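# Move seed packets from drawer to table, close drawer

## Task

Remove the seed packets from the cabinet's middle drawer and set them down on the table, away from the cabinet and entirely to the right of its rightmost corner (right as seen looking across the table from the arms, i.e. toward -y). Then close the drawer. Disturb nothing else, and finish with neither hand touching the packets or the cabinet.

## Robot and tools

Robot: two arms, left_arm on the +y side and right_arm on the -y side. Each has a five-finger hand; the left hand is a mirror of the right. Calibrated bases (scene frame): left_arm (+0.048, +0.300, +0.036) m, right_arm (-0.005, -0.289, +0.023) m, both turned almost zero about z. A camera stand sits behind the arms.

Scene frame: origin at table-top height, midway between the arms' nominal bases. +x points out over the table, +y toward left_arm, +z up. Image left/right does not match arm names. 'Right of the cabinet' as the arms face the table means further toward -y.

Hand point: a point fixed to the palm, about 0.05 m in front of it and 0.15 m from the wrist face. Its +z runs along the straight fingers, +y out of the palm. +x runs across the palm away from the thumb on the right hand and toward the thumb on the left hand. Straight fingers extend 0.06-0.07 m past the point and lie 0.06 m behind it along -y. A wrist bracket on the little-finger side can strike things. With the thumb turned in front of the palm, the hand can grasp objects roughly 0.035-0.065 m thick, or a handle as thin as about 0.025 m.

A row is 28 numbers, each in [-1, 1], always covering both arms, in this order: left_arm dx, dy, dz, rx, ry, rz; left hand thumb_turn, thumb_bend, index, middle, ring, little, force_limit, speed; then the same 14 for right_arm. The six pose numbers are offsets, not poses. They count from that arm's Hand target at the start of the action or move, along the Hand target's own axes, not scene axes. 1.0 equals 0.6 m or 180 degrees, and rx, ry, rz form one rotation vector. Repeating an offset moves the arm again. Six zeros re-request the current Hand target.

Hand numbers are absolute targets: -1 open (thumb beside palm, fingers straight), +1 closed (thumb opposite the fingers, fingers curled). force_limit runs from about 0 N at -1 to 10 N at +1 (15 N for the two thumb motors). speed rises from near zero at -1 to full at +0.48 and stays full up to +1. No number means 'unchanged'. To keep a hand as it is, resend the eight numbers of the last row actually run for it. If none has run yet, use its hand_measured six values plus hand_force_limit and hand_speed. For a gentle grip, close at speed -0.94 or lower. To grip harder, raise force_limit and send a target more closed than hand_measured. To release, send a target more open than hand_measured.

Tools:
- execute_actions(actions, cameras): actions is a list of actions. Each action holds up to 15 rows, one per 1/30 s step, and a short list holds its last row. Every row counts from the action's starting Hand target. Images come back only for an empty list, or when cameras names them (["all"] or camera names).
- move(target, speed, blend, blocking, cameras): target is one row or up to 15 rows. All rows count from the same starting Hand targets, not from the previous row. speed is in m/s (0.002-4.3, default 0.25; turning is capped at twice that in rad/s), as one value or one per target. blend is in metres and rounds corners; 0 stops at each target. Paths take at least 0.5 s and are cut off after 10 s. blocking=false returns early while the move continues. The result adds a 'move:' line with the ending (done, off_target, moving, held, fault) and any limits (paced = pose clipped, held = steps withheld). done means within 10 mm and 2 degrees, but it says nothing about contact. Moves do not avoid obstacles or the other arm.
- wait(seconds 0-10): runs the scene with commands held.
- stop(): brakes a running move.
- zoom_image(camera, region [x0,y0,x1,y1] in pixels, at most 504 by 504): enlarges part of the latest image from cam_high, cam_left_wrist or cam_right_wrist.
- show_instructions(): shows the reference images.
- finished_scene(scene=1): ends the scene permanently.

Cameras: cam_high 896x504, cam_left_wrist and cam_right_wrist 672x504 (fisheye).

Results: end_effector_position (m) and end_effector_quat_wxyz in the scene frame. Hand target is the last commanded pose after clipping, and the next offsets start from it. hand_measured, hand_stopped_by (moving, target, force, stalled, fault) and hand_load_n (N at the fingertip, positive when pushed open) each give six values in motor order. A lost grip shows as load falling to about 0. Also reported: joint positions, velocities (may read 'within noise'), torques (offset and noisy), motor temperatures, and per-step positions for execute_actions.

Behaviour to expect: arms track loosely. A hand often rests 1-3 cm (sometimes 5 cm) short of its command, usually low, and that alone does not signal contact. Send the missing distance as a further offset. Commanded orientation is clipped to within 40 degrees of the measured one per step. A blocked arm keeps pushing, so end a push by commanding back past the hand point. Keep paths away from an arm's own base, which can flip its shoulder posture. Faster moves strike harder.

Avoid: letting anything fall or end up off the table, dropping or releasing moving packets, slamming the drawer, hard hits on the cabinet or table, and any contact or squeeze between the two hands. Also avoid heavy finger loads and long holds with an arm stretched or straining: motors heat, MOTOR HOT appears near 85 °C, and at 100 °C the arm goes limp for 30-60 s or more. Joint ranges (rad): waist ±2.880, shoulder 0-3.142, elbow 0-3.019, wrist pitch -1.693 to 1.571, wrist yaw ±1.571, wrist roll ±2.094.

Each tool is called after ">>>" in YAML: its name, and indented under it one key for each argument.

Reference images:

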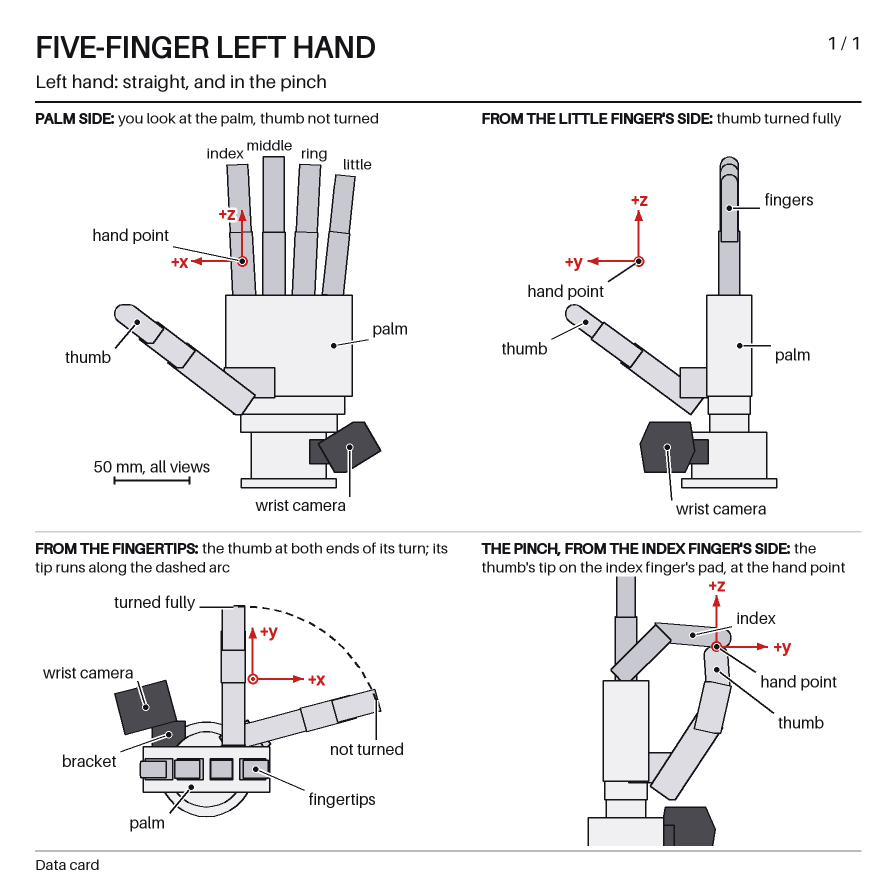

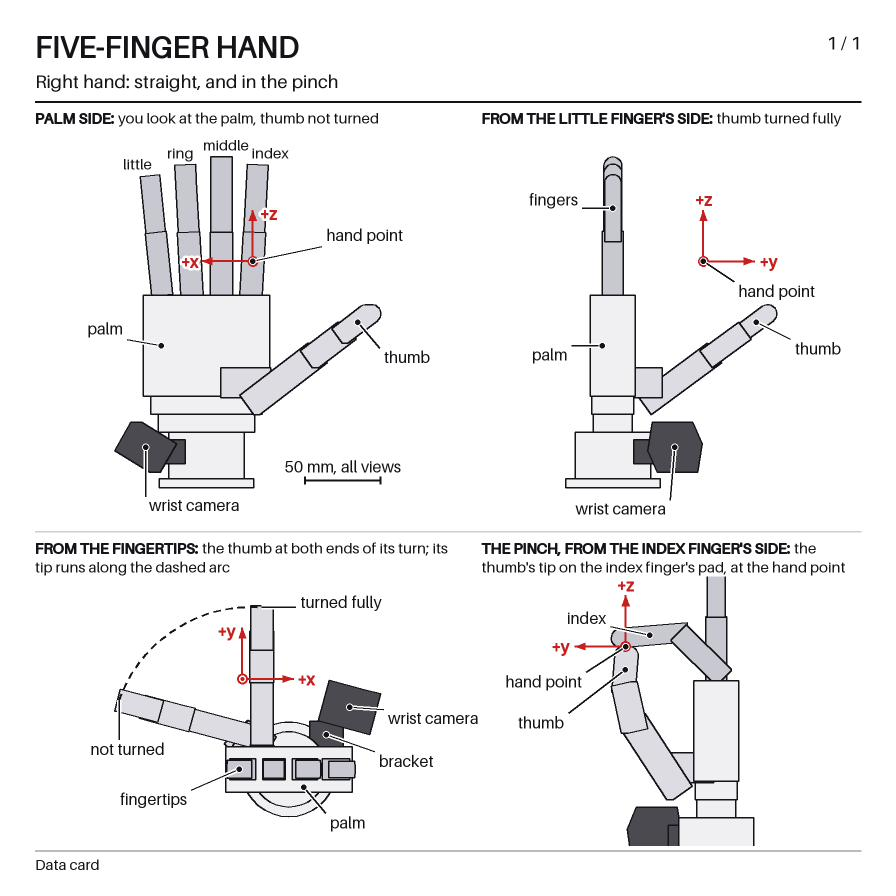

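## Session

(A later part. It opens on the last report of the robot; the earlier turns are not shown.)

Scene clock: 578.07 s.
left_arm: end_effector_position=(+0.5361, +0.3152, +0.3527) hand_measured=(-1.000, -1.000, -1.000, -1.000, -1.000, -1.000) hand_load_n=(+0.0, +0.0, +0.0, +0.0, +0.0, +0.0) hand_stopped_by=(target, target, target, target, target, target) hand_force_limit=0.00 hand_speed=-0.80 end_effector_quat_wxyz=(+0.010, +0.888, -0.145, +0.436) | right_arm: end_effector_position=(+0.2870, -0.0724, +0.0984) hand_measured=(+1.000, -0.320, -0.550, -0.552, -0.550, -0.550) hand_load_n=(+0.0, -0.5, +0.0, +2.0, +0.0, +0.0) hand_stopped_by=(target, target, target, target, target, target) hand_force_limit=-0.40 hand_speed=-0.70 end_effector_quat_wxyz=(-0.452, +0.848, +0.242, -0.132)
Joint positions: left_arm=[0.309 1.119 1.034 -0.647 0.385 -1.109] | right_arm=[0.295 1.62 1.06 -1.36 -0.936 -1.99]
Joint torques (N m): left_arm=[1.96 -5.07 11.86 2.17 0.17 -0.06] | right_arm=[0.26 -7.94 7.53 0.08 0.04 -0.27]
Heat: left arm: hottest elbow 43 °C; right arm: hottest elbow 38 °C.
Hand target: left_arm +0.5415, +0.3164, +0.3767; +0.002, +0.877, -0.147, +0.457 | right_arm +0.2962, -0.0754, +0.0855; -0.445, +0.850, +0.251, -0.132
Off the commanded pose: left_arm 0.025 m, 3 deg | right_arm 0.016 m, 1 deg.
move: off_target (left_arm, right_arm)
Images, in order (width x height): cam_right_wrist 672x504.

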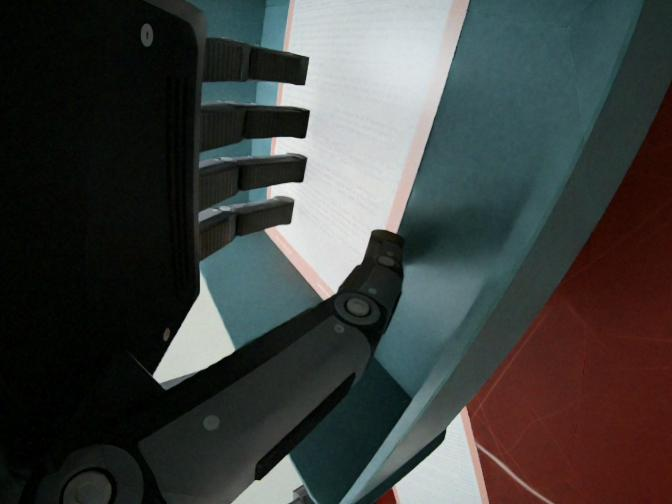

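>>> move:
  target:
    - [0,0,0,0,0,0,-1,-1,-1,-1,-1,-1,0,-0.8,0,0,0,0,0,0,1,-0.5,-0.8,-0.8,-0.8,-0.8,-0.4,-0.7]
    - [0,0,0,0,0,0,-1,-1,-1,-1,-1,-1,0,-0.8,0,0.002,0.002,0.015,0,0,1,-0.32,-0.8,-0.8,-0.8,-0.8,-0.4,-0.7]
  speed: 0.08
  cameras: ["cam_right_wrist"]

>>> zoom_image:
  camera: "cam_right_wrist"
  region: [180, 20, 480, 350]

Scene clock: 583.27 s.
left_arm: end_effector_position=(+0.5361, +0.3152, +0.3527) hand_measured=(-1.000, -1.000, -1.000, -1.000, -1.000, -1.000) hand_load_n=(+0.0, +0.0, +0.0, +0.0, +0.0, +0.0) hand_stopped_by=(target, target, target, target, target, target) hand_force_limit=0.00 hand_speed=-0.80 end_effector_quat_wxyz=(+0.010, +0.888, -0.145, +0.436) | right_arm: end_effector_position=(+0.2892, -0.0763, +0.0943) hand_measured=(+1.000, -0.320, -0.800, -0.800, -0.800, -0.800) hand_load_n=(-0.5, -2.0, +0.0, +0.0, +0.0, -0.5) hand_stopped_by=(target, target, target, target, target, target) hand_force_limit=-0.40 hand_speed=-0.70 end_effector_quat_wxyz=(-0.466, +0.841, +0.238, -0.137)
Joint positions: left_arm=[0.309 1.119 1.034 -0.647 0.385 -1.109] | right_arm=[0.272 1.65 1.067 -1.394 -0.958 -2.044]
Joint torques (N m): left_arm=[2.02 -5.13 11.77 2.25 0.17 -0.05] | right_arm=[0.79 -8.35 7.32 -0.03 -0.2 -0.28]
Heat: left arm: hottest elbow 43 °C; right arm: hottest elbow 38 °C.
Hand target: left_arm +0.5415, +0.3164, +0.3767; +0.002, +0.877, -0.147, +0.457 | right_arm +0.2960, -0.0751, +0.0838; -0.465, +0.839, +0.248, -0.138
Off the commanded pose: left_arm 0.025 m, 3 deg | right_arm 0.013 m, 1 deg.
move: off_target (left_arm, right_arm); target 2's new numbers were sent with right_arm's hand 0.020 m and 1 deg from that target
Images, in order (width x height): cam_right_wrist 672x504.

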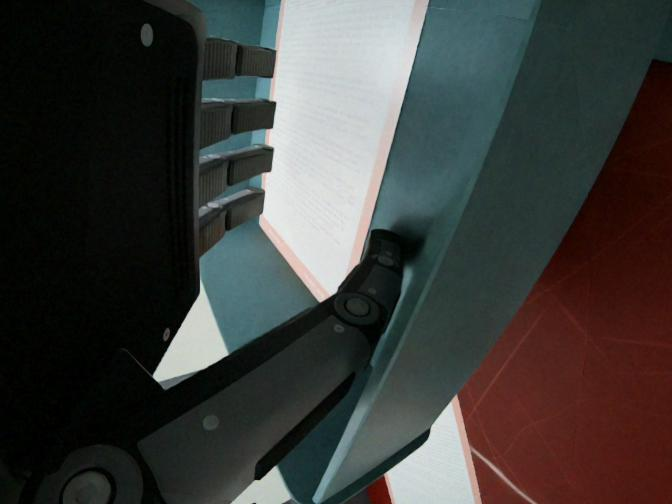

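Scaled by 1.527 from the camera's 672x504 image, which has a finer 960x720 frame.

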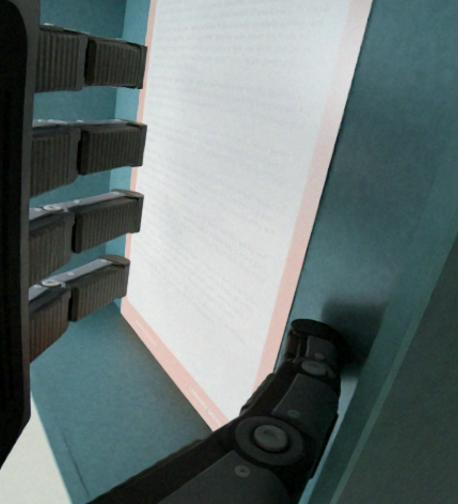

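>>> move:
  target: [0,0,0,0,0,0,-1,-1,-1,-1,-1,-1,0,-0.8,0,0.001,0.001,0,0,0,1,-0.15,-0.7,-0.7,-0.7,-0.7,-0.4,-0.8]
  speed: 0.08
  cameras: ["cam_right_wrist"]

>>> zoom_image:
  camera: "cam_right_wrist"
  region: [180, 20, 480, 350]

Scene clock: 585.60 s.
left_arm: end_effector_position=(+0.5361, +0.3152, +0.3527) hand_measured=(-1.000, -1.000, -1.000, -1.000, -1.000, -1.000) hand_load_n=(+0.0, +0.0, +0.0, +0.0, +0.0, +0.0) hand_stopped_by=(target, target, target, target, target, target) hand_force_limit=0.00 hand_speed=-0.80 end_effector_quat_wxyz=(+0.010, +0.888, -0.145, +0.436) | right_arm: end_effector_position=(+0.2902, -0.0760, +0.0901) hand_measured=(+1.000, -0.150, -0.700, -0.700, -0.700, -0.700) hand_load_n=(+0.0, +0.0, +0.0, +1.5, +0.0, +0.0) hand_stopped_by=(target, target, target, target, target, target) hand_force_limit=-0.40 hand_speed=-0.80 end_effector_quat_wxyz=(-0.466, +0.840, +0.240, -0.138)
Joint positions: left_arm=[0.309 1.119 1.034 -0.647 0.385 -1.109] | right_arm=[0.272 1.661 1.067 -1.388 -0.958 -2.05]
Joint torques (N m): left_arm=[1.79 -5.19 11.85 2.18 0.16 -0.05] | right_arm=[0.79 -9.35 7.2 0.08 -0.24 -0.21]
Heat: left arm: hottest elbow 43 °C; right arm: hottest elbow 38 °C.
Hand target: left_arm +0.5415, +0.3164, +0.3767; +0.002, +0.877, -0.147, +0.457 | right_arm +0.2959, -0.0750, +0.0830; -0.465, +0.839, +0.248, -0.138
Off the commanded pose: left_arm 0.025 m, 3 deg | right_arm 0.009 m, 1 deg.
move: off_target (left_arm)
Images, in order (width x height): cam_right_wrist 672x504.

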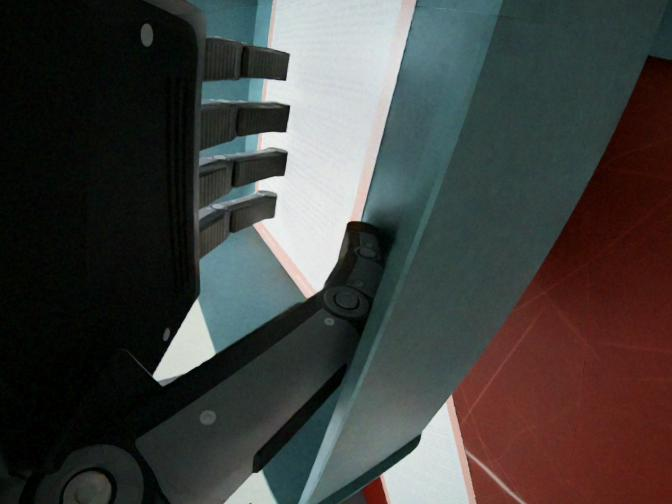

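Scaled by 1.527 from the camera's 672x504 image, which has a finer 960x720 frame.

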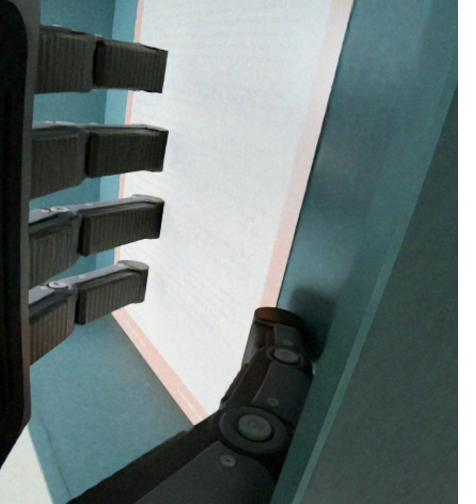

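>>> move:
  target:
    - [0,0,0,0,0,0,-1,-1,-1,-1,-1,-1,0,-0.8,0,-0.017,-0.0106,0,0,0,1,-0.6,-1,-1,-1,-1,-0.4,-0.5]
    - [0,0,0,0,0,0,-1,-1,-1,-1,-1,-1,0,-0.8,0,-0.022,-0.002,-0.028,0,0,1,-0.6,-1,-1,-1,-1,-0.4,-0.5]
    - [0,0,0,0,0,0,-1,-1,-1,-1,-1,-1,0,-0.8,0,-0.009,0.008,-0.028,0,0,1,-0.6,-1,-1,-1,-1,-0.4,-0.5]
  speed: 0.08
  cameras: ["cam_right_wrist"]

>>> zoom_image:
  camera: "cam_right_wrist"
  region: [180, 20, 480, 350]

Scene clock: 597.50 s.
left_arm: end_effector_position=(+0.5361, +0.3152, +0.3527) hand_measured=(-1.000, -1.000, -1.000, -1.000, -1.000, -1.000) hand_load_n=(+0.0, +0.0, +0.0, +0.0, +0.0, +0.0) hand_stopped_by=(target, target, target, target, target, target) hand_force_limit=0.00 hand_speed=-0.80 end_effector_quat_wxyz=(+0.010, +0.888, -0.145, +0.436) | right_arm: end_effector_position=(+0.2910, -0.0685, +0.0996) hand_measured=(+1.000, -0.596, -1.000, -1.000, -1.000, -1.000) hand_load_n=(+1.0, -3.0, +0.0, +0.0, +0.0, +0.0) hand_stopped_by=(target, target, target, target, target, target) hand_force_limit=-0.40 hand_speed=-0.50 end_effector_quat_wxyz=(-0.435, +0.857, +0.245, -0.128)
Joint positions: left_arm=[0.309 1.119 1.034 -0.647 0.385 -1.109] | right_arm=[0.316 1.611 1.07 -1.331 -0.906 -1.938]
Joint torques (N m): left_arm=[2.08 -5.19 11.88 2.24 0.14 -0.06] | right_arm=[1.85 -9.52 5.76 1.18 -0.04 -0.11]
Heat: left arm: hottest elbow 43 °C; right arm: hottest elbow 38 °C.
Hand target: left_arm +0.5415, +0.3164, +0.3767; +0.002, +0.877, -0.147, +0.457 | right_arm +0.2922, -0.0691, +0.0850; -0.427, +0.858, +0.254, -0.127
Off the commanded pose: left_arm 0.025 m, 3 deg | right_arm 0.015 m, 1 deg.
move: off_target (left_arm, right_arm)
Images, in order (width x height): cam_right_wrist 672x504.

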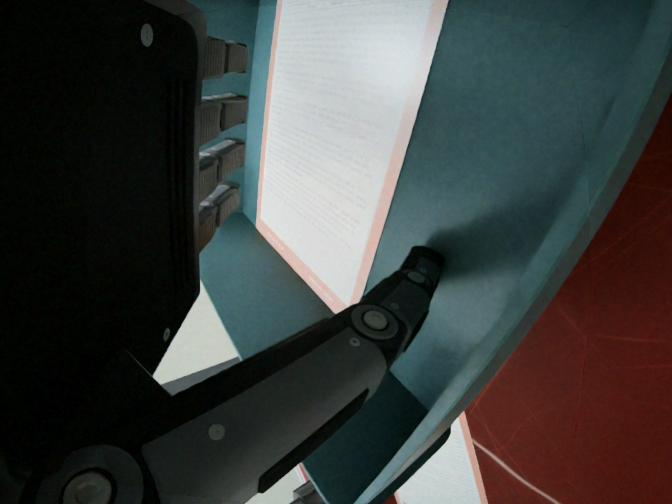

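Scaled by 1.527 from the camera's 672x504 image, which has a finer 960x720 frame.

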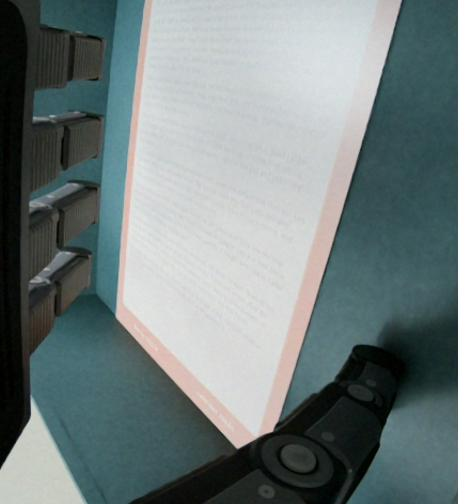

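>>> move:
  target: [0,0,0,0,0,0,-1,-1,-1,-1,-1,-1,0,-0.8,0,0,0,0,0,0,1,-0.42,-1,-1,-1,-1,-0.4,-0.5]
  speed: 0.08
  cameras: ["cam_right_wrist"]

>>> zoom_image:
  camera: "cam_right_wrist"
  region: [180, 20, 480, 350]

Scene clock: 601.90 s.
left_arm: end_effector_position=(+0.5361, +0.3152, +0.3527) hand_measured=(-1.000, -1.000, -1.000, -1.000, -1.000, -1.000) hand_load_n=(+0.0, +0.0, +0.0, +0.0, +0.0, +0.0) hand_stopped_by=(target, target, target, target, target, target) hand_force_limit=0.00 hand_speed=-0.80 end_effector_quat_wxyz=(+0.010, +0.888, -0.145, +0.436) | right_arm: end_effector_position=(+0.2949, -0.0737, +0.0959) hand_measured=(+1.000, -0.420, -1.000, -1.000, -1.000, -1.000) hand_load_n=(+0.5, +0.0, -0.5, -0.5, +0.0, +0.0) hand_stopped_by=(target, target, target, target, target, target) hand_force_limit=-0.40 hand_speed=-0.50 end_effector_quat_wxyz=(-0.429, +0.861, +0.244, -0.122)
Joint positions: left_arm=[0.309 1.119 1.034 -0.647 0.385 -1.109] | right_arm=[0.305 1.611 1.066 -1.317 -0.892 -1.938]
Joint torques (N m): left_arm=[1.96 -5.07 11.82 2.29 0.15 -0.05] | right_arm=[1.9 -9.47 6.04 0.64 -0.35 -0.1]
Heat: left arm: hottest elbow 43 °C; right arm: hottest elbow 38 °C.
Hand target: left_arm +0.5415, +0.3164, +0.3767; +0.002, +0.877, -0.147, +0.457 | right_arm +0.2922, -0.0691, +0.0850; -0.427, +0.858, +0.254, -0.127
Off the commanded pose: left_arm 0.025 m, 3 deg | right_arm 0.012 m, 1 deg.
move: off_target (left_arm, right_arm)
Images, in order (width x height): cam_right_wrist 672x504.

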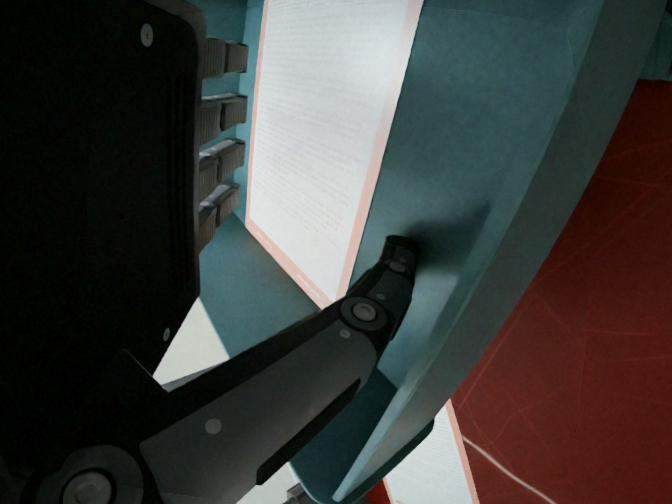

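Scaled by 1.527 from the camera's 672x504 image, which has a finer 960x720 frame.

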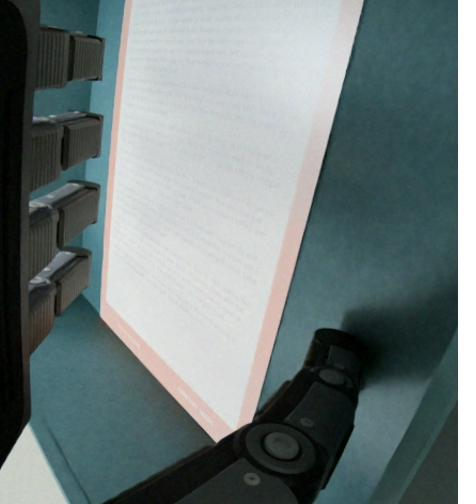

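>>> move:
  target:
    - [0,0,0,0,0,0,-1,-1,-1,-1,-1,-1,0,-0.8,0,-0.02,-0.015,0,0,0,1,-0.55,-0.7,-0.7,-0.7,-0.7,-0.4,-0.5]
    - [0,0,0,0,0,0,-1,-1,-1,-1,-1,-1,0,-0.8,-0.01,-0.03,0.0067,0.028,0,0,1,-0.55,-0.7,-0.7,-0.7,-0.7,-0.4,-0.5]
    - [0,0,0,0,0,0,-1,-1,-1,-1,-1,-1,0,-0.8,-0.01,-0.01,0.0217,0.028,0,0,1,-0.55,-0.7,-0.7,-0.7,-0.7,-0.4,-0.5]
  speed: 0.08
  cameras: ["cam_right_wrist"]

>>> zoom_image:
  camera: "cam_right_wrist"
  region: [180, 20, 480, 350]

Scene clock: 610.77 s.
left_arm: end_effector_position=(+0.5361, +0.3152, +0.3527) hand_measured=(-1.000, -1.000, -1.000, -1.000, -1.000, -1.000) hand_load_n=(+0.0, +0.0, +0.0, +0.0, +0.0, +0.0) hand_stopped_by=(target, target, target, target, target, target) hand_force_limit=0.00 hand_speed=-0.80 end_effector_quat_wxyz=(+0.010, +0.888, -0.145, +0.436) | right_arm: end_effector_position=(+0.2836, -0.0622, +0.1002) hand_measured=(+1.000, -0.548, -0.700, -0.700, -0.700, -0.700) hand_load_n=(-0.5, -1.5, +0.0, +0.0, +0.0, +0.0) hand_stopped_by=(target, target, target, target, target, target) hand_force_limit=-0.40 hand_speed=-0.50 end_effector_quat_wxyz=(-0.466, +0.842, +0.241, -0.129)
Joint positions: left_arm=[0.309 1.119 1.034 -0.647 0.385 -1.109] | right_arm=[0.309 1.615 1.05 -1.339 -0.972 -1.977]
Joint torques (N m): left_arm=[1.85 -5.19 11.88 2.18 0.17 -0.05] | right_arm=[1.38 -8.06 5.39 0.65 -0.35 -0.23]
Heat: left arm: hottest elbow 43 °C; right arm: hottest elbow 38 °C.
Hand target: left_arm +0.5415, +0.3164, +0.3767; +0.002, +0.877, -0.147, +0.457 | right_arm +0.2795, -0.0606, +0.0820; -0.465, +0.839, +0.248, -0.138
Off the commanded pose: left_arm 0.025 m, 3 deg | right_arm 0.019 m, 1 deg.
move: off_target (left_arm, right_arm)
Images, in order (width x height): cam_right_wrist 672x504.

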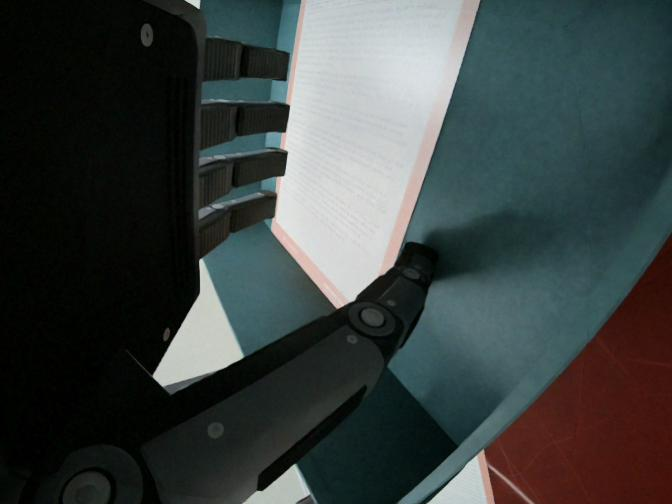

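Scaled by 1.527 from the camera's 672x504 image, which has a finer 960x720 frame.

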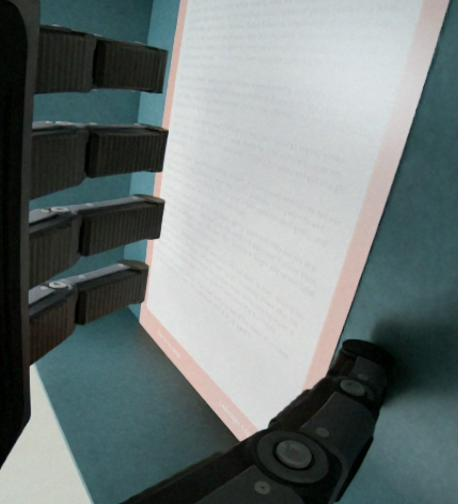

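>>> move:
  target: [0,0,0,0,0,0,-1,-1,-1,-1,-1,-1,0,-0.8,0,0,0,0,0,0,1,-0.42,-0.65,-0.65,-0.65,-0.65,-0.4,-0.6]
  speed: 0.08
  cameras: ["cam_right_wrist"]

>>> zoom_image:
  camera: "cam_right_wrist"
  region: [180, 20, 480, 350]

Scene clock: 612.50 s.
left_arm: end_effector_position=(+0.5361, +0.3152, +0.3527) hand_measured=(-1.000, -1.000, -1.000, -1.000, -1.000, -1.000) hand_load_n=(+0.0, +0.0, +0.0, +0.0, +0.0, +0.0) hand_stopped_by=(target, target, target, target, target, target) hand_force_limit=0.00 hand_speed=-0.80 end_effector_quat_wxyz=(+0.010, +0.888, -0.145, +0.436) | right_arm: end_effector_position=(+0.2838, -0.0622, +0.0974) hand_measured=(+1.000, -0.420, -0.650, -0.650, -0.650, -0.650) hand_load_n=(-0.5, +0.0, +0.0, +0.0, +0.0, +0.0) hand_stopped_by=(target, target, target, target, target, target) hand_force_limit=-0.40 hand_speed=-0.60 end_effector_quat_wxyz=(-0.466, +0.842, +0.241, -0.129)
Joint positions: left_arm=[0.309 1.119 1.034 -0.647 0.385 -1.109] | right_arm=[0.309 1.62 1.047 -1.331 -0.972 -1.977]
Joint torques (N m): left_arm=[1.79 -5.36 11.81 2.22 0.15 -0.06] | right_arm=[1.38 -8.53 5.57 0.46 -0.35 -0.22]
Heat: left arm: hottest elbow 43 °C; right arm: hottest elbow 38 °C.
Hand target: left_arm +0.5415, +0.3164, +0.3767; +0.002, +0.877, -0.147, +0.457 | right_arm +0.2795, -0.0606, +0.0820; -0.465, +0.839, +0.248, -0.138
Off the commanded pose: left_arm 0.025 m, 3 deg | right_arm 0.016 m, 1 deg.
move: off_target (left_arm, right_arm)
Images, in order (width x height): cam_right_wrist 672x504.

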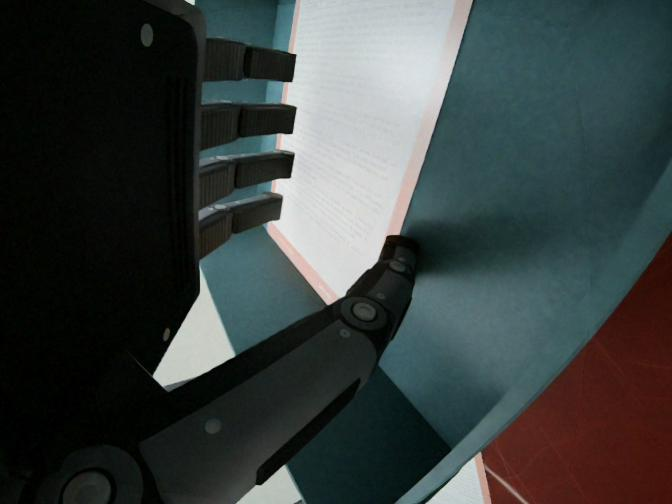

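Scaled by 1.527 from the camera's 672x504 image, which has a finer 960x720 frame.

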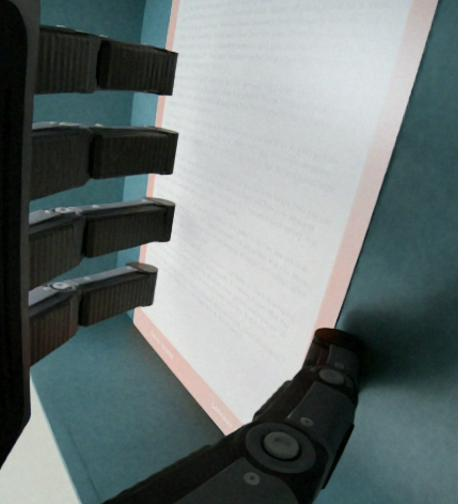

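>>> move:
  target: [0,0,0,0,0,0,-1,-1,-1,-1,-1,-1,0,-0.8,0,0.007,0.004,0,0,0,1,-0.36,-0.65,-0.65,-0.65,-0.65,-0.4,-0.6]
  speed: 0.08
  cameras: ["cam_right_wrist"]

>>> zoom_image:
  camera: "cam_right_wrist"
  region: [180, 20, 480, 350]

Scene clock: 615.37 s.
left_arm: end_effector_position=(+0.5361, +0.3152, +0.3527) hand_measured=(-1.000, -1.000, -1.000, -1.000, -1.000, -1.000) hand_load_n=(+0.0, +0.0, +0.0, +0.0, +0.0, +0.0) hand_stopped_by=(target, target, target, target, target, target) hand_force_limit=0.00 hand_speed=-0.80 end_effector_quat_wxyz=(+0.010, +0.888, -0.145, +0.436) | right_arm: end_effector_position=(+0.2844, -0.0620, +0.0960) hand_measured=(+1.000, -0.360, -0.650, -0.650, -0.650, -0.650) hand_load_n=(+0.0, -0.5, +0.0, +0.0, +0.0, +0.0) hand_stopped_by=(target, target, target, target, target, target) hand_force_limit=-0.40 hand_speed=-0.60 end_effector_quat_wxyz=(-0.466, +0.842, +0.242, -0.127)
Joint positions: left_arm=[0.309 1.119 1.034 -0.647 0.385 -1.109] | right_arm=[0.309 1.621 1.046 -1.325 -0.972 -1.977]
Joint torques (N m): left_arm=[1.85 -5.36 11.9 2.19 0.16 -0.06] | right_arm=[1.32 -8.18 5.37 0.57 -0.34 -0.23]
Heat: left arm: hottest elbow 43 °C; right arm: hottest elbow 38 °C.
Hand target: left_arm +0.5415, +0.3164, +0.3767; +0.002, +0.877, -0.147, +0.457 | right_arm +0.2796, -0.0608, +0.0771; -0.465, +0.839, +0.248, -0.138
Off the commanded pose: left_arm 0.025 m, 3 deg | right_arm 0.019 m, 1 deg.
move: off_target (left_arm, right_arm)
Images, in order (width x height): cam_right_wrist 672x504.

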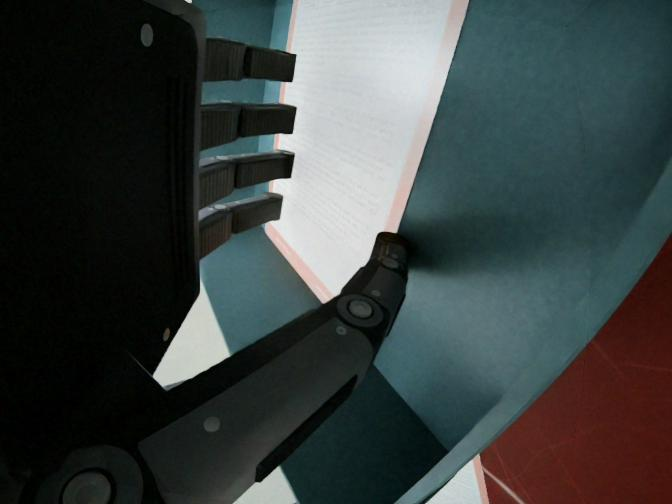

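Scaled by 1.527 from the camera's 672x504 image, which has a finer 960x720 frame.

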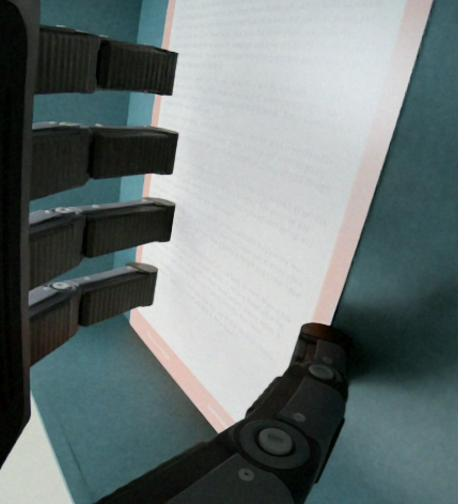

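>>> move:
  target: [0,0,0,0,0,0,-1,-1,-1,-1,-1,-1,0,-0.8,0,0,0,0,0,0,1,-0.25,-0.65,-0.65,-0.65,-0.65,-0.4,-0.6]
  speed: 0.08
  cameras: ["cam_right_wrist"]

>>> zoom_image:
  camera: "cam_right_wrist"
  region: [180, 20, 480, 350]

Scene clock: 617.87 s.
left_arm: end_effector_position=(+0.5361, +0.3152, +0.3527) hand_measured=(-1.000, -1.000, -1.000, -1.000, -1.000, -1.000) hand_load_n=(+0.0, -0.5, +0.0, +0.0, +0.0, +0.0) hand_stopped_by=(target, target, target, target, target, target) hand_force_limit=0.00 hand_speed=-0.80 end_effector_quat_wxyz=(+0.010, +0.888, -0.145, +0.436) | right_arm: end_effector_position=(+0.2844, -0.0617, +0.0928) hand_measured=(+1.000, -0.250, -0.650, -0.650, -0.650, -0.650) hand_load_n=(+0.0, +0.0, +0.0, +1.0, +0.0, +0.0) hand_stopped_by=(target, target, target, target, target, target) hand_force_limit=-0.40 hand_speed=-0.60 end_effector_quat_wxyz=(-0.467, +0.841, +0.241, -0.128)
Joint positions: left_arm=[0.309 1.119 1.034 -0.647 0.385 -1.109] | right_arm=[0.309 1.627 1.043 -1.317 -0.973 -1.977]
Joint torques (N m): left_arm=[2.02 -4.95 11.84 2.19 0.15 -0.07] | right_arm=[1.32 -8.59 5.52 0.46 -0.34 -0.22]
Heat: left arm: hottest elbow 43 °C; right arm: hottest elbow 38 °C.
Hand target: left_arm +0.5415, +0.3164, +0.3767; +0.002, +0.877, -0.147, +0.457 | right_arm +0.2796, -0.0608, +0.0771; -0.465, +0.839, +0.248, -0.138
Off the commanded pose: left_arm 0.025 m, 3 deg | right_arm 0.016 m, 1 deg.
move: off_target (left_arm, right_arm)
Images, in order (width x height): cam_right_wrist 672x504.

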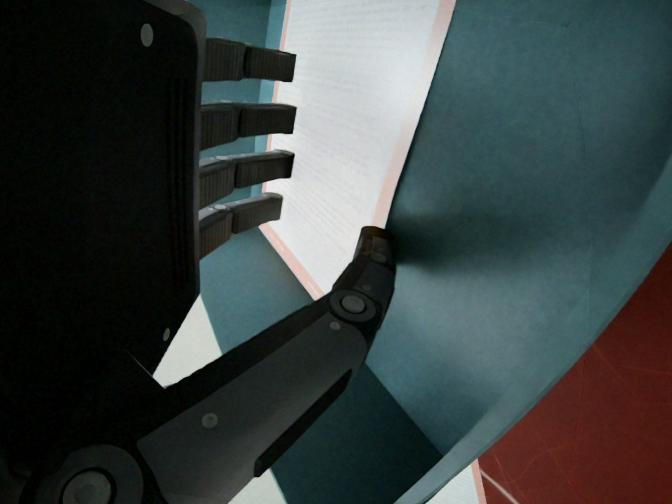

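Scaled by 1.527 from the camera's 672x504 image, which has a finer 960x720 frame.

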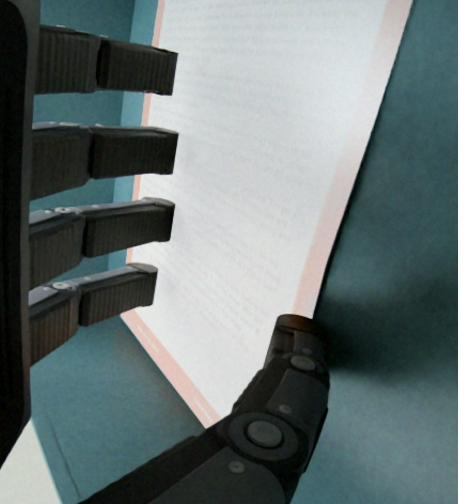

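>>> move:
  target: [0,0,0,0,0,0,-1,-1,-1,-1,-1,-1,0,-0.8,0,0,0,0,0,0,1,-0.12,-0.65,-0.65,-0.65,-0.65,-0.4,-0.6]
  speed: 0.08
  cameras: ["cam_right_wrist"]

>>> zoom_image:
  camera: "cam_right_wrist"
  region: [180, 20, 480, 350]

Scene clock: 620.07 s.
left_arm: end_effector_position=(+0.5361, +0.3152, +0.3527) hand_measured=(-1.000, -1.000, -1.000, -1.000, -1.000, -1.000) hand_load_n=(+0.0, +0.0, +0.0, +0.0, +0.0, +0.0) hand_stopped_by=(target, target, target, target, target, target) hand_force_limit=0.00 hand_speed=-0.80 end_effector_quat_wxyz=(+0.010, +0.888, -0.145, +0.436) | right_arm: end_effector_position=(+0.2835, -0.0607, +0.0923) hand_measured=(+1.000, -0.120, -0.650, -0.650, -0.650, -0.650) hand_load_n=(+0.0, +0.0, +0.0, +1.5, +0.0, +0.0) hand_stopped_by=(target, target, target, target, target, target) hand_force_limit=-0.40 hand_speed=-0.60 end_effector_quat_wxyz=(-0.470, +0.840, +0.239, -0.129)
Joint positions: left_arm=[0.309 1.119 1.034 -0.647 0.385 -1.109] | right_arm=[0.309 1.63 1.041 -1.317 -0.981 -1.978]
Joint torques (N m): left_arm=[2.02 -5.19 11.85 2.21 0.16 -0.06] | right_arm=[1.38 -8.94 5.65 0.44 -0.21 -0.21]
Heat: left arm: hottest elbow 44 °C; right arm: hottest elbow 37 °C.
Hand target: left_arm +0.5415, +0.3164, +0.3767; +0.002, +0.877, -0.147, +0.457 | right_arm +0.2796, -0.0608, +0.0771; -0.465, +0.839, +0.248, -0.138
Off the commanded pose: left_arm 0.025 m, 3 deg | right_arm 0.016 m, 2 deg.
move: off_target (left_arm, right_arm)
Images, in order (width x height): cam_right_wrist 672x504.

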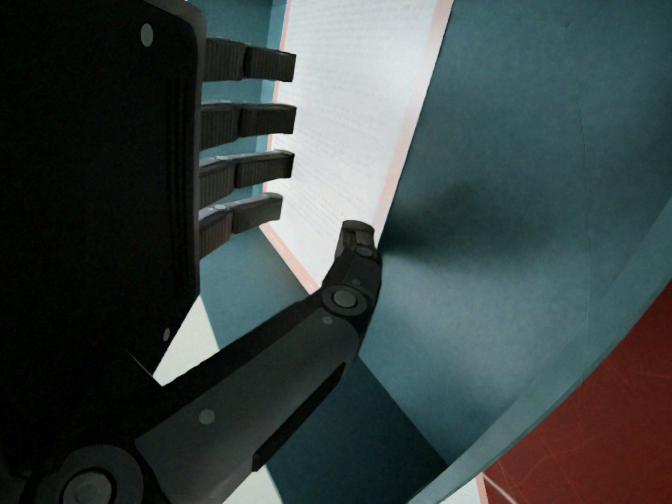

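Scaled by 1.527 from the camera's 672x504 image, which has a finer 960x720 frame.

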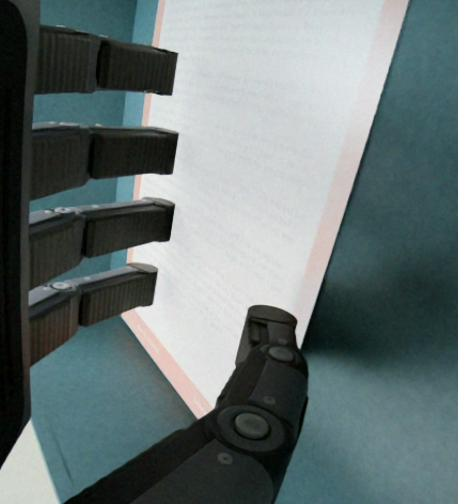

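>>> move:
  target:
    - [0,0,0,0,0,0,-1,-1,-1,-1,-1,-1,0,-0.8,0,-0.0283,-0.0177,0,0,0,1,-0.8,-0.8,-0.8,-0.8,-0.8,-0.4,-0.5]
    - [0,0,0,0,0,0,-1,-1,-1,-1,-1,-1,0,-0.8,0,-0.0345,-0.0078,-0.0556,0,0,1,-0.8,-0.8,-0.8,-0.8,-0.8,-0.4,-0.5]
    - [0,0,0,0,0,0,-1,-1,-1,-1,-1,-1,0,-0.8,0,-0.0147,0.0045,-0.0556,0,0,1,-0.8,-0.8,-0.8,-0.8,-0.8,-0.4,-0.5]
  speed: 0.1
  cameras: ["cam_right_wrist"]

>>> zoom_image:
  camera: "cam_right_wrist"
  region: [180, 20, 480, 350]

Scene clock: 634.97 s.
left_arm: end_effector_position=(+0.5361, +0.3152, +0.3527) hand_measured=(-1.000, -1.000, -1.000, -1.000, -1.000, -1.000) hand_load_n=(+0.0, +0.0, +0.0, +0.0, +0.0, +0.0) hand_stopped_by=(target, target, target, target, target, target) hand_force_limit=0.00 hand_speed=-0.80 end_effector_quat_wxyz=(+0.010, +0.888, -0.145, +0.436) | right_arm: end_effector_position=(+0.2761, -0.0550, +0.0979) hand_measured=(+1.000, -0.796, -0.800, -0.800, -0.800, -0.800) hand_load_n=(+1.0, -1.5, +0.0, +0.0, +0.0, +0.0) hand_stopped_by=(target, target, target, target, target, target) hand_force_limit=-0.40 hand_speed=-0.50 end_effector_quat_wxyz=(-0.395, +0.876, +0.252, -0.115)
Joint positions: left_arm=[0.309 1.119 1.034 -0.647 0.385 -1.109] | right_arm=[0.399 1.542 1.021 -1.211 -0.835 -1.783]
Joint torques (N m): left_arm=[1.73 -5.25 11.85 2.21 0.15 -0.06] | right_arm=[1.79 -8.59 5.83 1.35 -0.13 -0.11]
Heat: left arm: hottest elbow 44 °C; right arm: hottest elbow 37 °C.
Hand target: left_arm +0.5415, +0.3164, +0.3767; +0.002, +0.877, -0.147, +0.457 | right_arm +0.2758, -0.0550, +0.0832; -0.390, +0.876, +0.259, -0.116
Off the commanded pose: left_arm 0.025 m, 3 deg | right_arm 0.015 m, 1 deg.
move: off_target (left_arm, right_arm)
Images, in order (width x height): cam_right_wrist 672x504.

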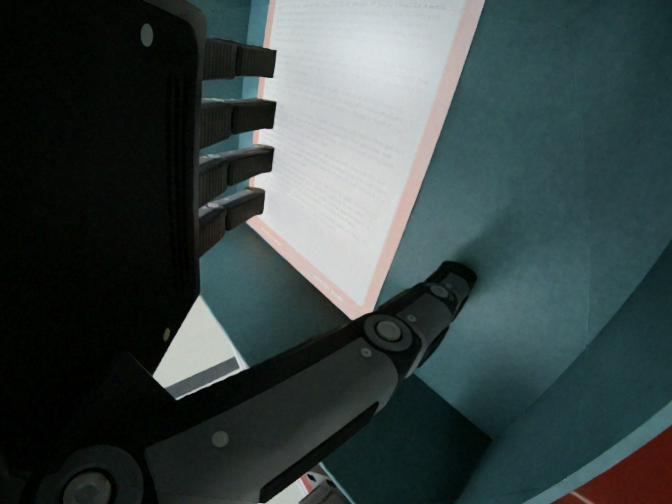

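Scaled by 1.527 from the camera's 672x504 image, which has a finer 960x720 frame.

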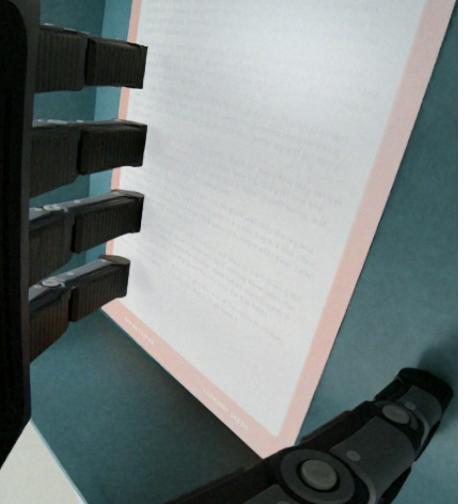

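>>> move:
  target:
    - [0,0,0,0,0,0,-1,-1,-1,-1,-1,-1,0,-0.8,0,-0.015,-0.0132,0,0,0,1,-0.8,-0.8,-0.8,-0.8,-0.8,-0.4,-0.5]
    - [0,0,0,0,0,0,-1,-1,-1,-1,-1,-1,0,-0.8,0,-0.0348,0.0093,0,0,0,1,-0.8,-0.8,-0.8,-0.8,-0.8,-0.4,-0.5]
    - [0,0,0,0,0,0,-1,-1,-1,-1,-1,-1,0,-0.8,0,-0.0198,0.0225,0,0,0,1,-0.8,-0.8,-0.8,-0.8,-0.8,-0.4,-0.5]
  speed: 0.1
  cameras: ["cam_right_wrist","cam_high"]

>>> zoom_image:
  camera: "cam_right_wrist"
  region: [180, 20, 480, 350]

Scene clock: 642.83 s.
left_arm: end_effector_position=(+0.5361, +0.3152, +0.3527) hand_measured=(-1.000, -1.000, -1.000, -1.000, -1.000, -1.000) hand_load_n=(+0.0, +0.0, +0.0, +0.0, +0.0, +0.0) hand_stopped_by=(target, target, target, target, target, target) hand_force_limit=0.00 hand_speed=-0.80 end_effector_quat_wxyz=(+0.010, +0.888, -0.145, +0.436) | right_arm: end_effector_position=(+0.2725, -0.0443, +0.0983) hand_measured=(+1.000, -0.798, -0.800, -0.800, -0.800, -0.800) hand_load_n=(+0.0, +2.0, +0.0, +2.5, +0.0, +0.0) hand_stopped_by=(target, target, target, target, target, target) hand_force_limit=-0.40 hand_speed=-0.50 end_effector_quat_wxyz=(-0.394, +0.877, +0.252, -0.107)
Joint positions: left_arm=[0.309 1.119 1.034 -0.647 0.385 -1.109] | right_arm=[0.428 1.525 1.007 -1.161 -0.837 -1.73]
Joint torques (N m): left_arm=[1.96 -5.07 11.88 2.26 0.15 -0.06] | right_arm=[2.32 -8.35 5.78 1.33 -0.26 0.01]
Heat: left arm: hottest elbow 44 °C; right arm: hottest elbow 37 °C.
Hand target: left_arm +0.5415, +0.3164, +0.3767; +0.002, +0.877, -0.147, +0.457 | right_arm +0.2660, -0.0399, +0.0830; -0.390, +0.876, +0.259, -0.116
Off the commanded pose: left_arm 0.025 m, 3 deg | right_arm 0.017 m, 1 deg.
move: off_target (left_arm, right_arm)
Images, in order (width x height): cam_high 896x504, cam_right_wrist 672x504.

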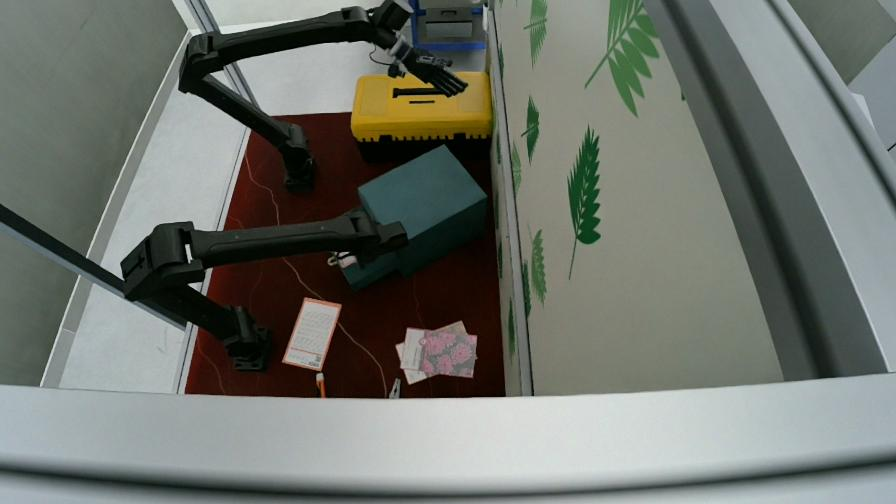

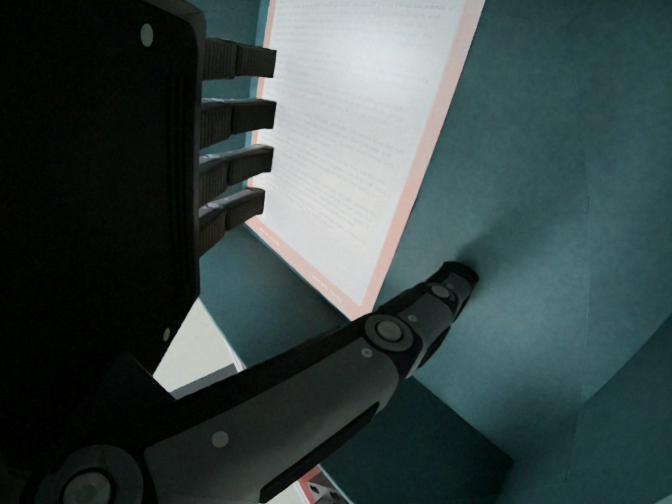

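Scaled by 1.527 from the camera's 672x504 image, which has a finer 960x720 frame.

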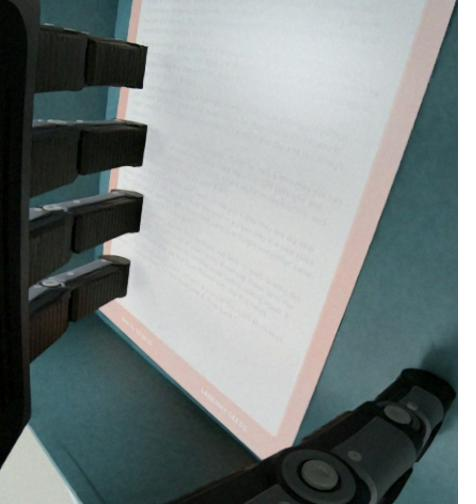

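>>> move:
  target: [0,0,0,0,0,0,-1,-1,-1,-1,-1,-1,0,-0.8,0,0,0,0.01,0,0,1,-0.6,-0.6,-0.6,-0.6,-0.6,-0.1,-0.6]
  speed: 0.1
  cameras: ["cam_right_wrist"]

>>> zoom_image:
  camera: "cam_right_wrist"
  region: [180, 20, 480, 350]

Scene clock: 645.13 s.
left_arm: end_effector_position=(+0.5361, +0.3152, +0.3527) hand_measured=(-1.000, -1.000, -1.000, -1.000, -1.000, -1.000) hand_load_n=(+0.0, +0.0, +0.0, +0.0, +0.0, +0.0) hand_stopped_by=(target, target, target, target, target, target) hand_force_limit=0.00 hand_speed=-0.80 end_effector_quat_wxyz=(+0.010, +0.888, -0.145, +0.436) | right_arm: end_effector_position=(+0.2700, -0.0393, +0.0994) hand_measured=(+1.000, -0.600, -0.600, -0.730, -0.600, -0.600) hand_load_n=(+0.0, +0.0, +0.0, +0.0, +0.5, +0.0) hand_stopped_by=(target, target, target, force, target, target) hand_force_limit=-0.10 hand_speed=-0.60 end_effector_quat_wxyz=(-0.409, +0.870, +0.253, -0.107)
Joint positions: left_arm=[0.309 1.119 1.034 -0.647 0.385 -1.109] | right_arm=[0.428 1.526 1.003 -1.156 -0.869 -1.739]
Joint torques (N m): left_arm=[2.02 -5.13 11.81 2.19 0.17 -0.07] | right_arm=[1.26 -7.53 6.22 0.58 -0.2 -0.18]
Heat: left arm: hottest elbow 44 °C; right arm: hottest elbow 37 °C.
Hand target: left_arm +0.5415, +0.3164, +0.3767; +0.002, +0.877, -0.147, +0.457 | right_arm +0.2660, -0.0399, +0.0830; -0.403, +0.870, +0.257, -0.120
Off the commanded pose: left_arm 0.025 m, 3 deg | right_arm 0.017 m, 2 deg.
move: off_target (left_arm, right_arm)
Images, in order (width x height): cam_right_wrist 672x504.

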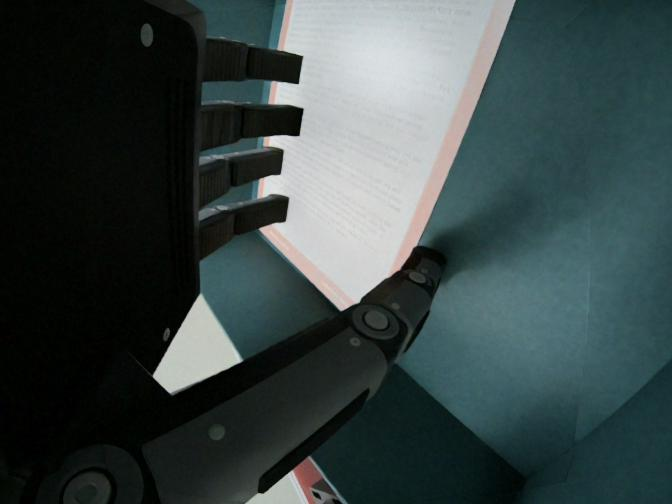

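Scaled by 1.527 from the camera's 672x504 image, which has a finer 960x720 frame.

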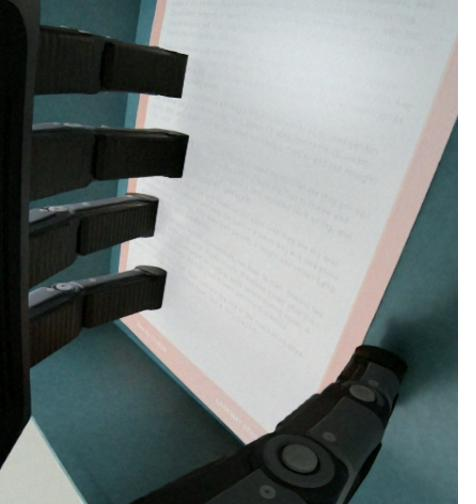

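>>> move:
  target: [0,0,0,0,0,0,-1,-1,-1,-1,-1,-1,0,-0.8,0,0,0,0.014,0,0,1,-0.6,-0.4,-0.4,-0.4,-0.4,0,-0.6]
  speed: 0.1
  cameras: ["cam_right_wrist"]

>>> zoom_image:
  camera: "cam_right_wrist"
  region: [180, 20, 480, 350]

Scene clock: 647.27 s.
left_arm: end_effector_position=(+0.5361, +0.3152, +0.3527) hand_measured=(-1.000, -1.000, -1.000, -1.000, -1.000, -1.000) hand_load_n=(+0.0, +0.0, +0.0, +0.0, +0.0, +0.0) hand_stopped_by=(target, target, target, target, target, target) hand_force_limit=0.00 hand_speed=-0.80 end_effector_quat_wxyz=(+0.010, +0.888, -0.145, +0.436) | right_arm: end_effector_position=(+0.2649, -0.0311, +0.1002) hand_measured=(+1.000, -0.600, -0.400, -0.590, -0.400, -0.400) hand_load_n=(+0.0, +0.0, +0.5, +0.0, +1.0, +0.0) hand_stopped_by=(target, target, target, force, target, target) hand_force_limit=0.00 hand_speed=-0.60 end_effector_quat_wxyz=(-0.434, +0.856, +0.257, -0.114)
Joint positions: left_arm=[0.309 1.119 1.034 -0.647 0.385 -1.109] | right_arm=[0.43 1.54 1.001 -1.165 -0.924 -1.771]
Joint torques (N m): left_arm=[1.9 -5.3 11.89 2.24 0.15 -0.04] | right_arm=[0.09 -7.3 6.41 -0.03 0.11 -0.22]
Heat: left arm: hottest elbow 44 °C; right arm: hottest elbow 37 °C.
Hand target: left_arm +0.5415, +0.3164, +0.3767; +0.002, +0.877, -0.147, +0.457 | right_arm +0.2660, -0.0399, +0.0830; -0.423, +0.861, +0.254, -0.125
Off the commanded pose: left_arm 0.025 m, 3 deg | right_arm 0.019 m, 2 deg.
move: off_target (left_arm, right_arm)
Images, in order (width x height): cam_right_wrist 672x504.

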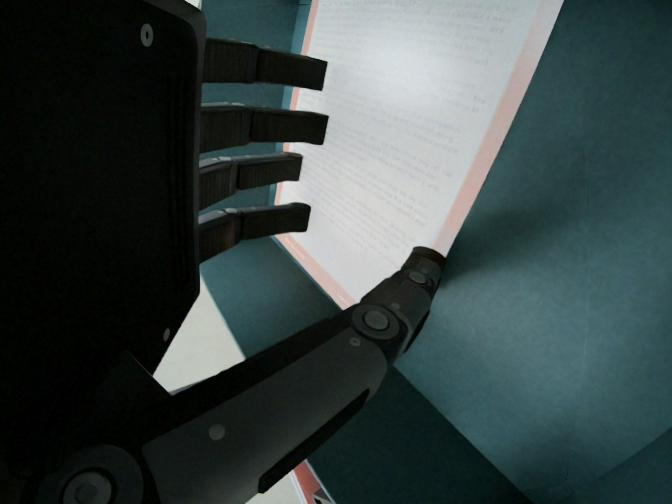

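Scaled by 1.527 from the camera's 672x504 image, which has a finer 960x720 frame.

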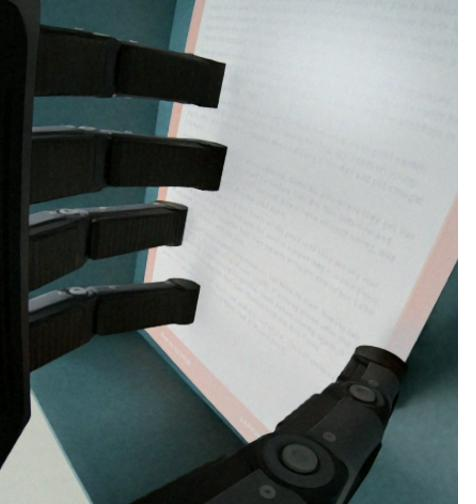

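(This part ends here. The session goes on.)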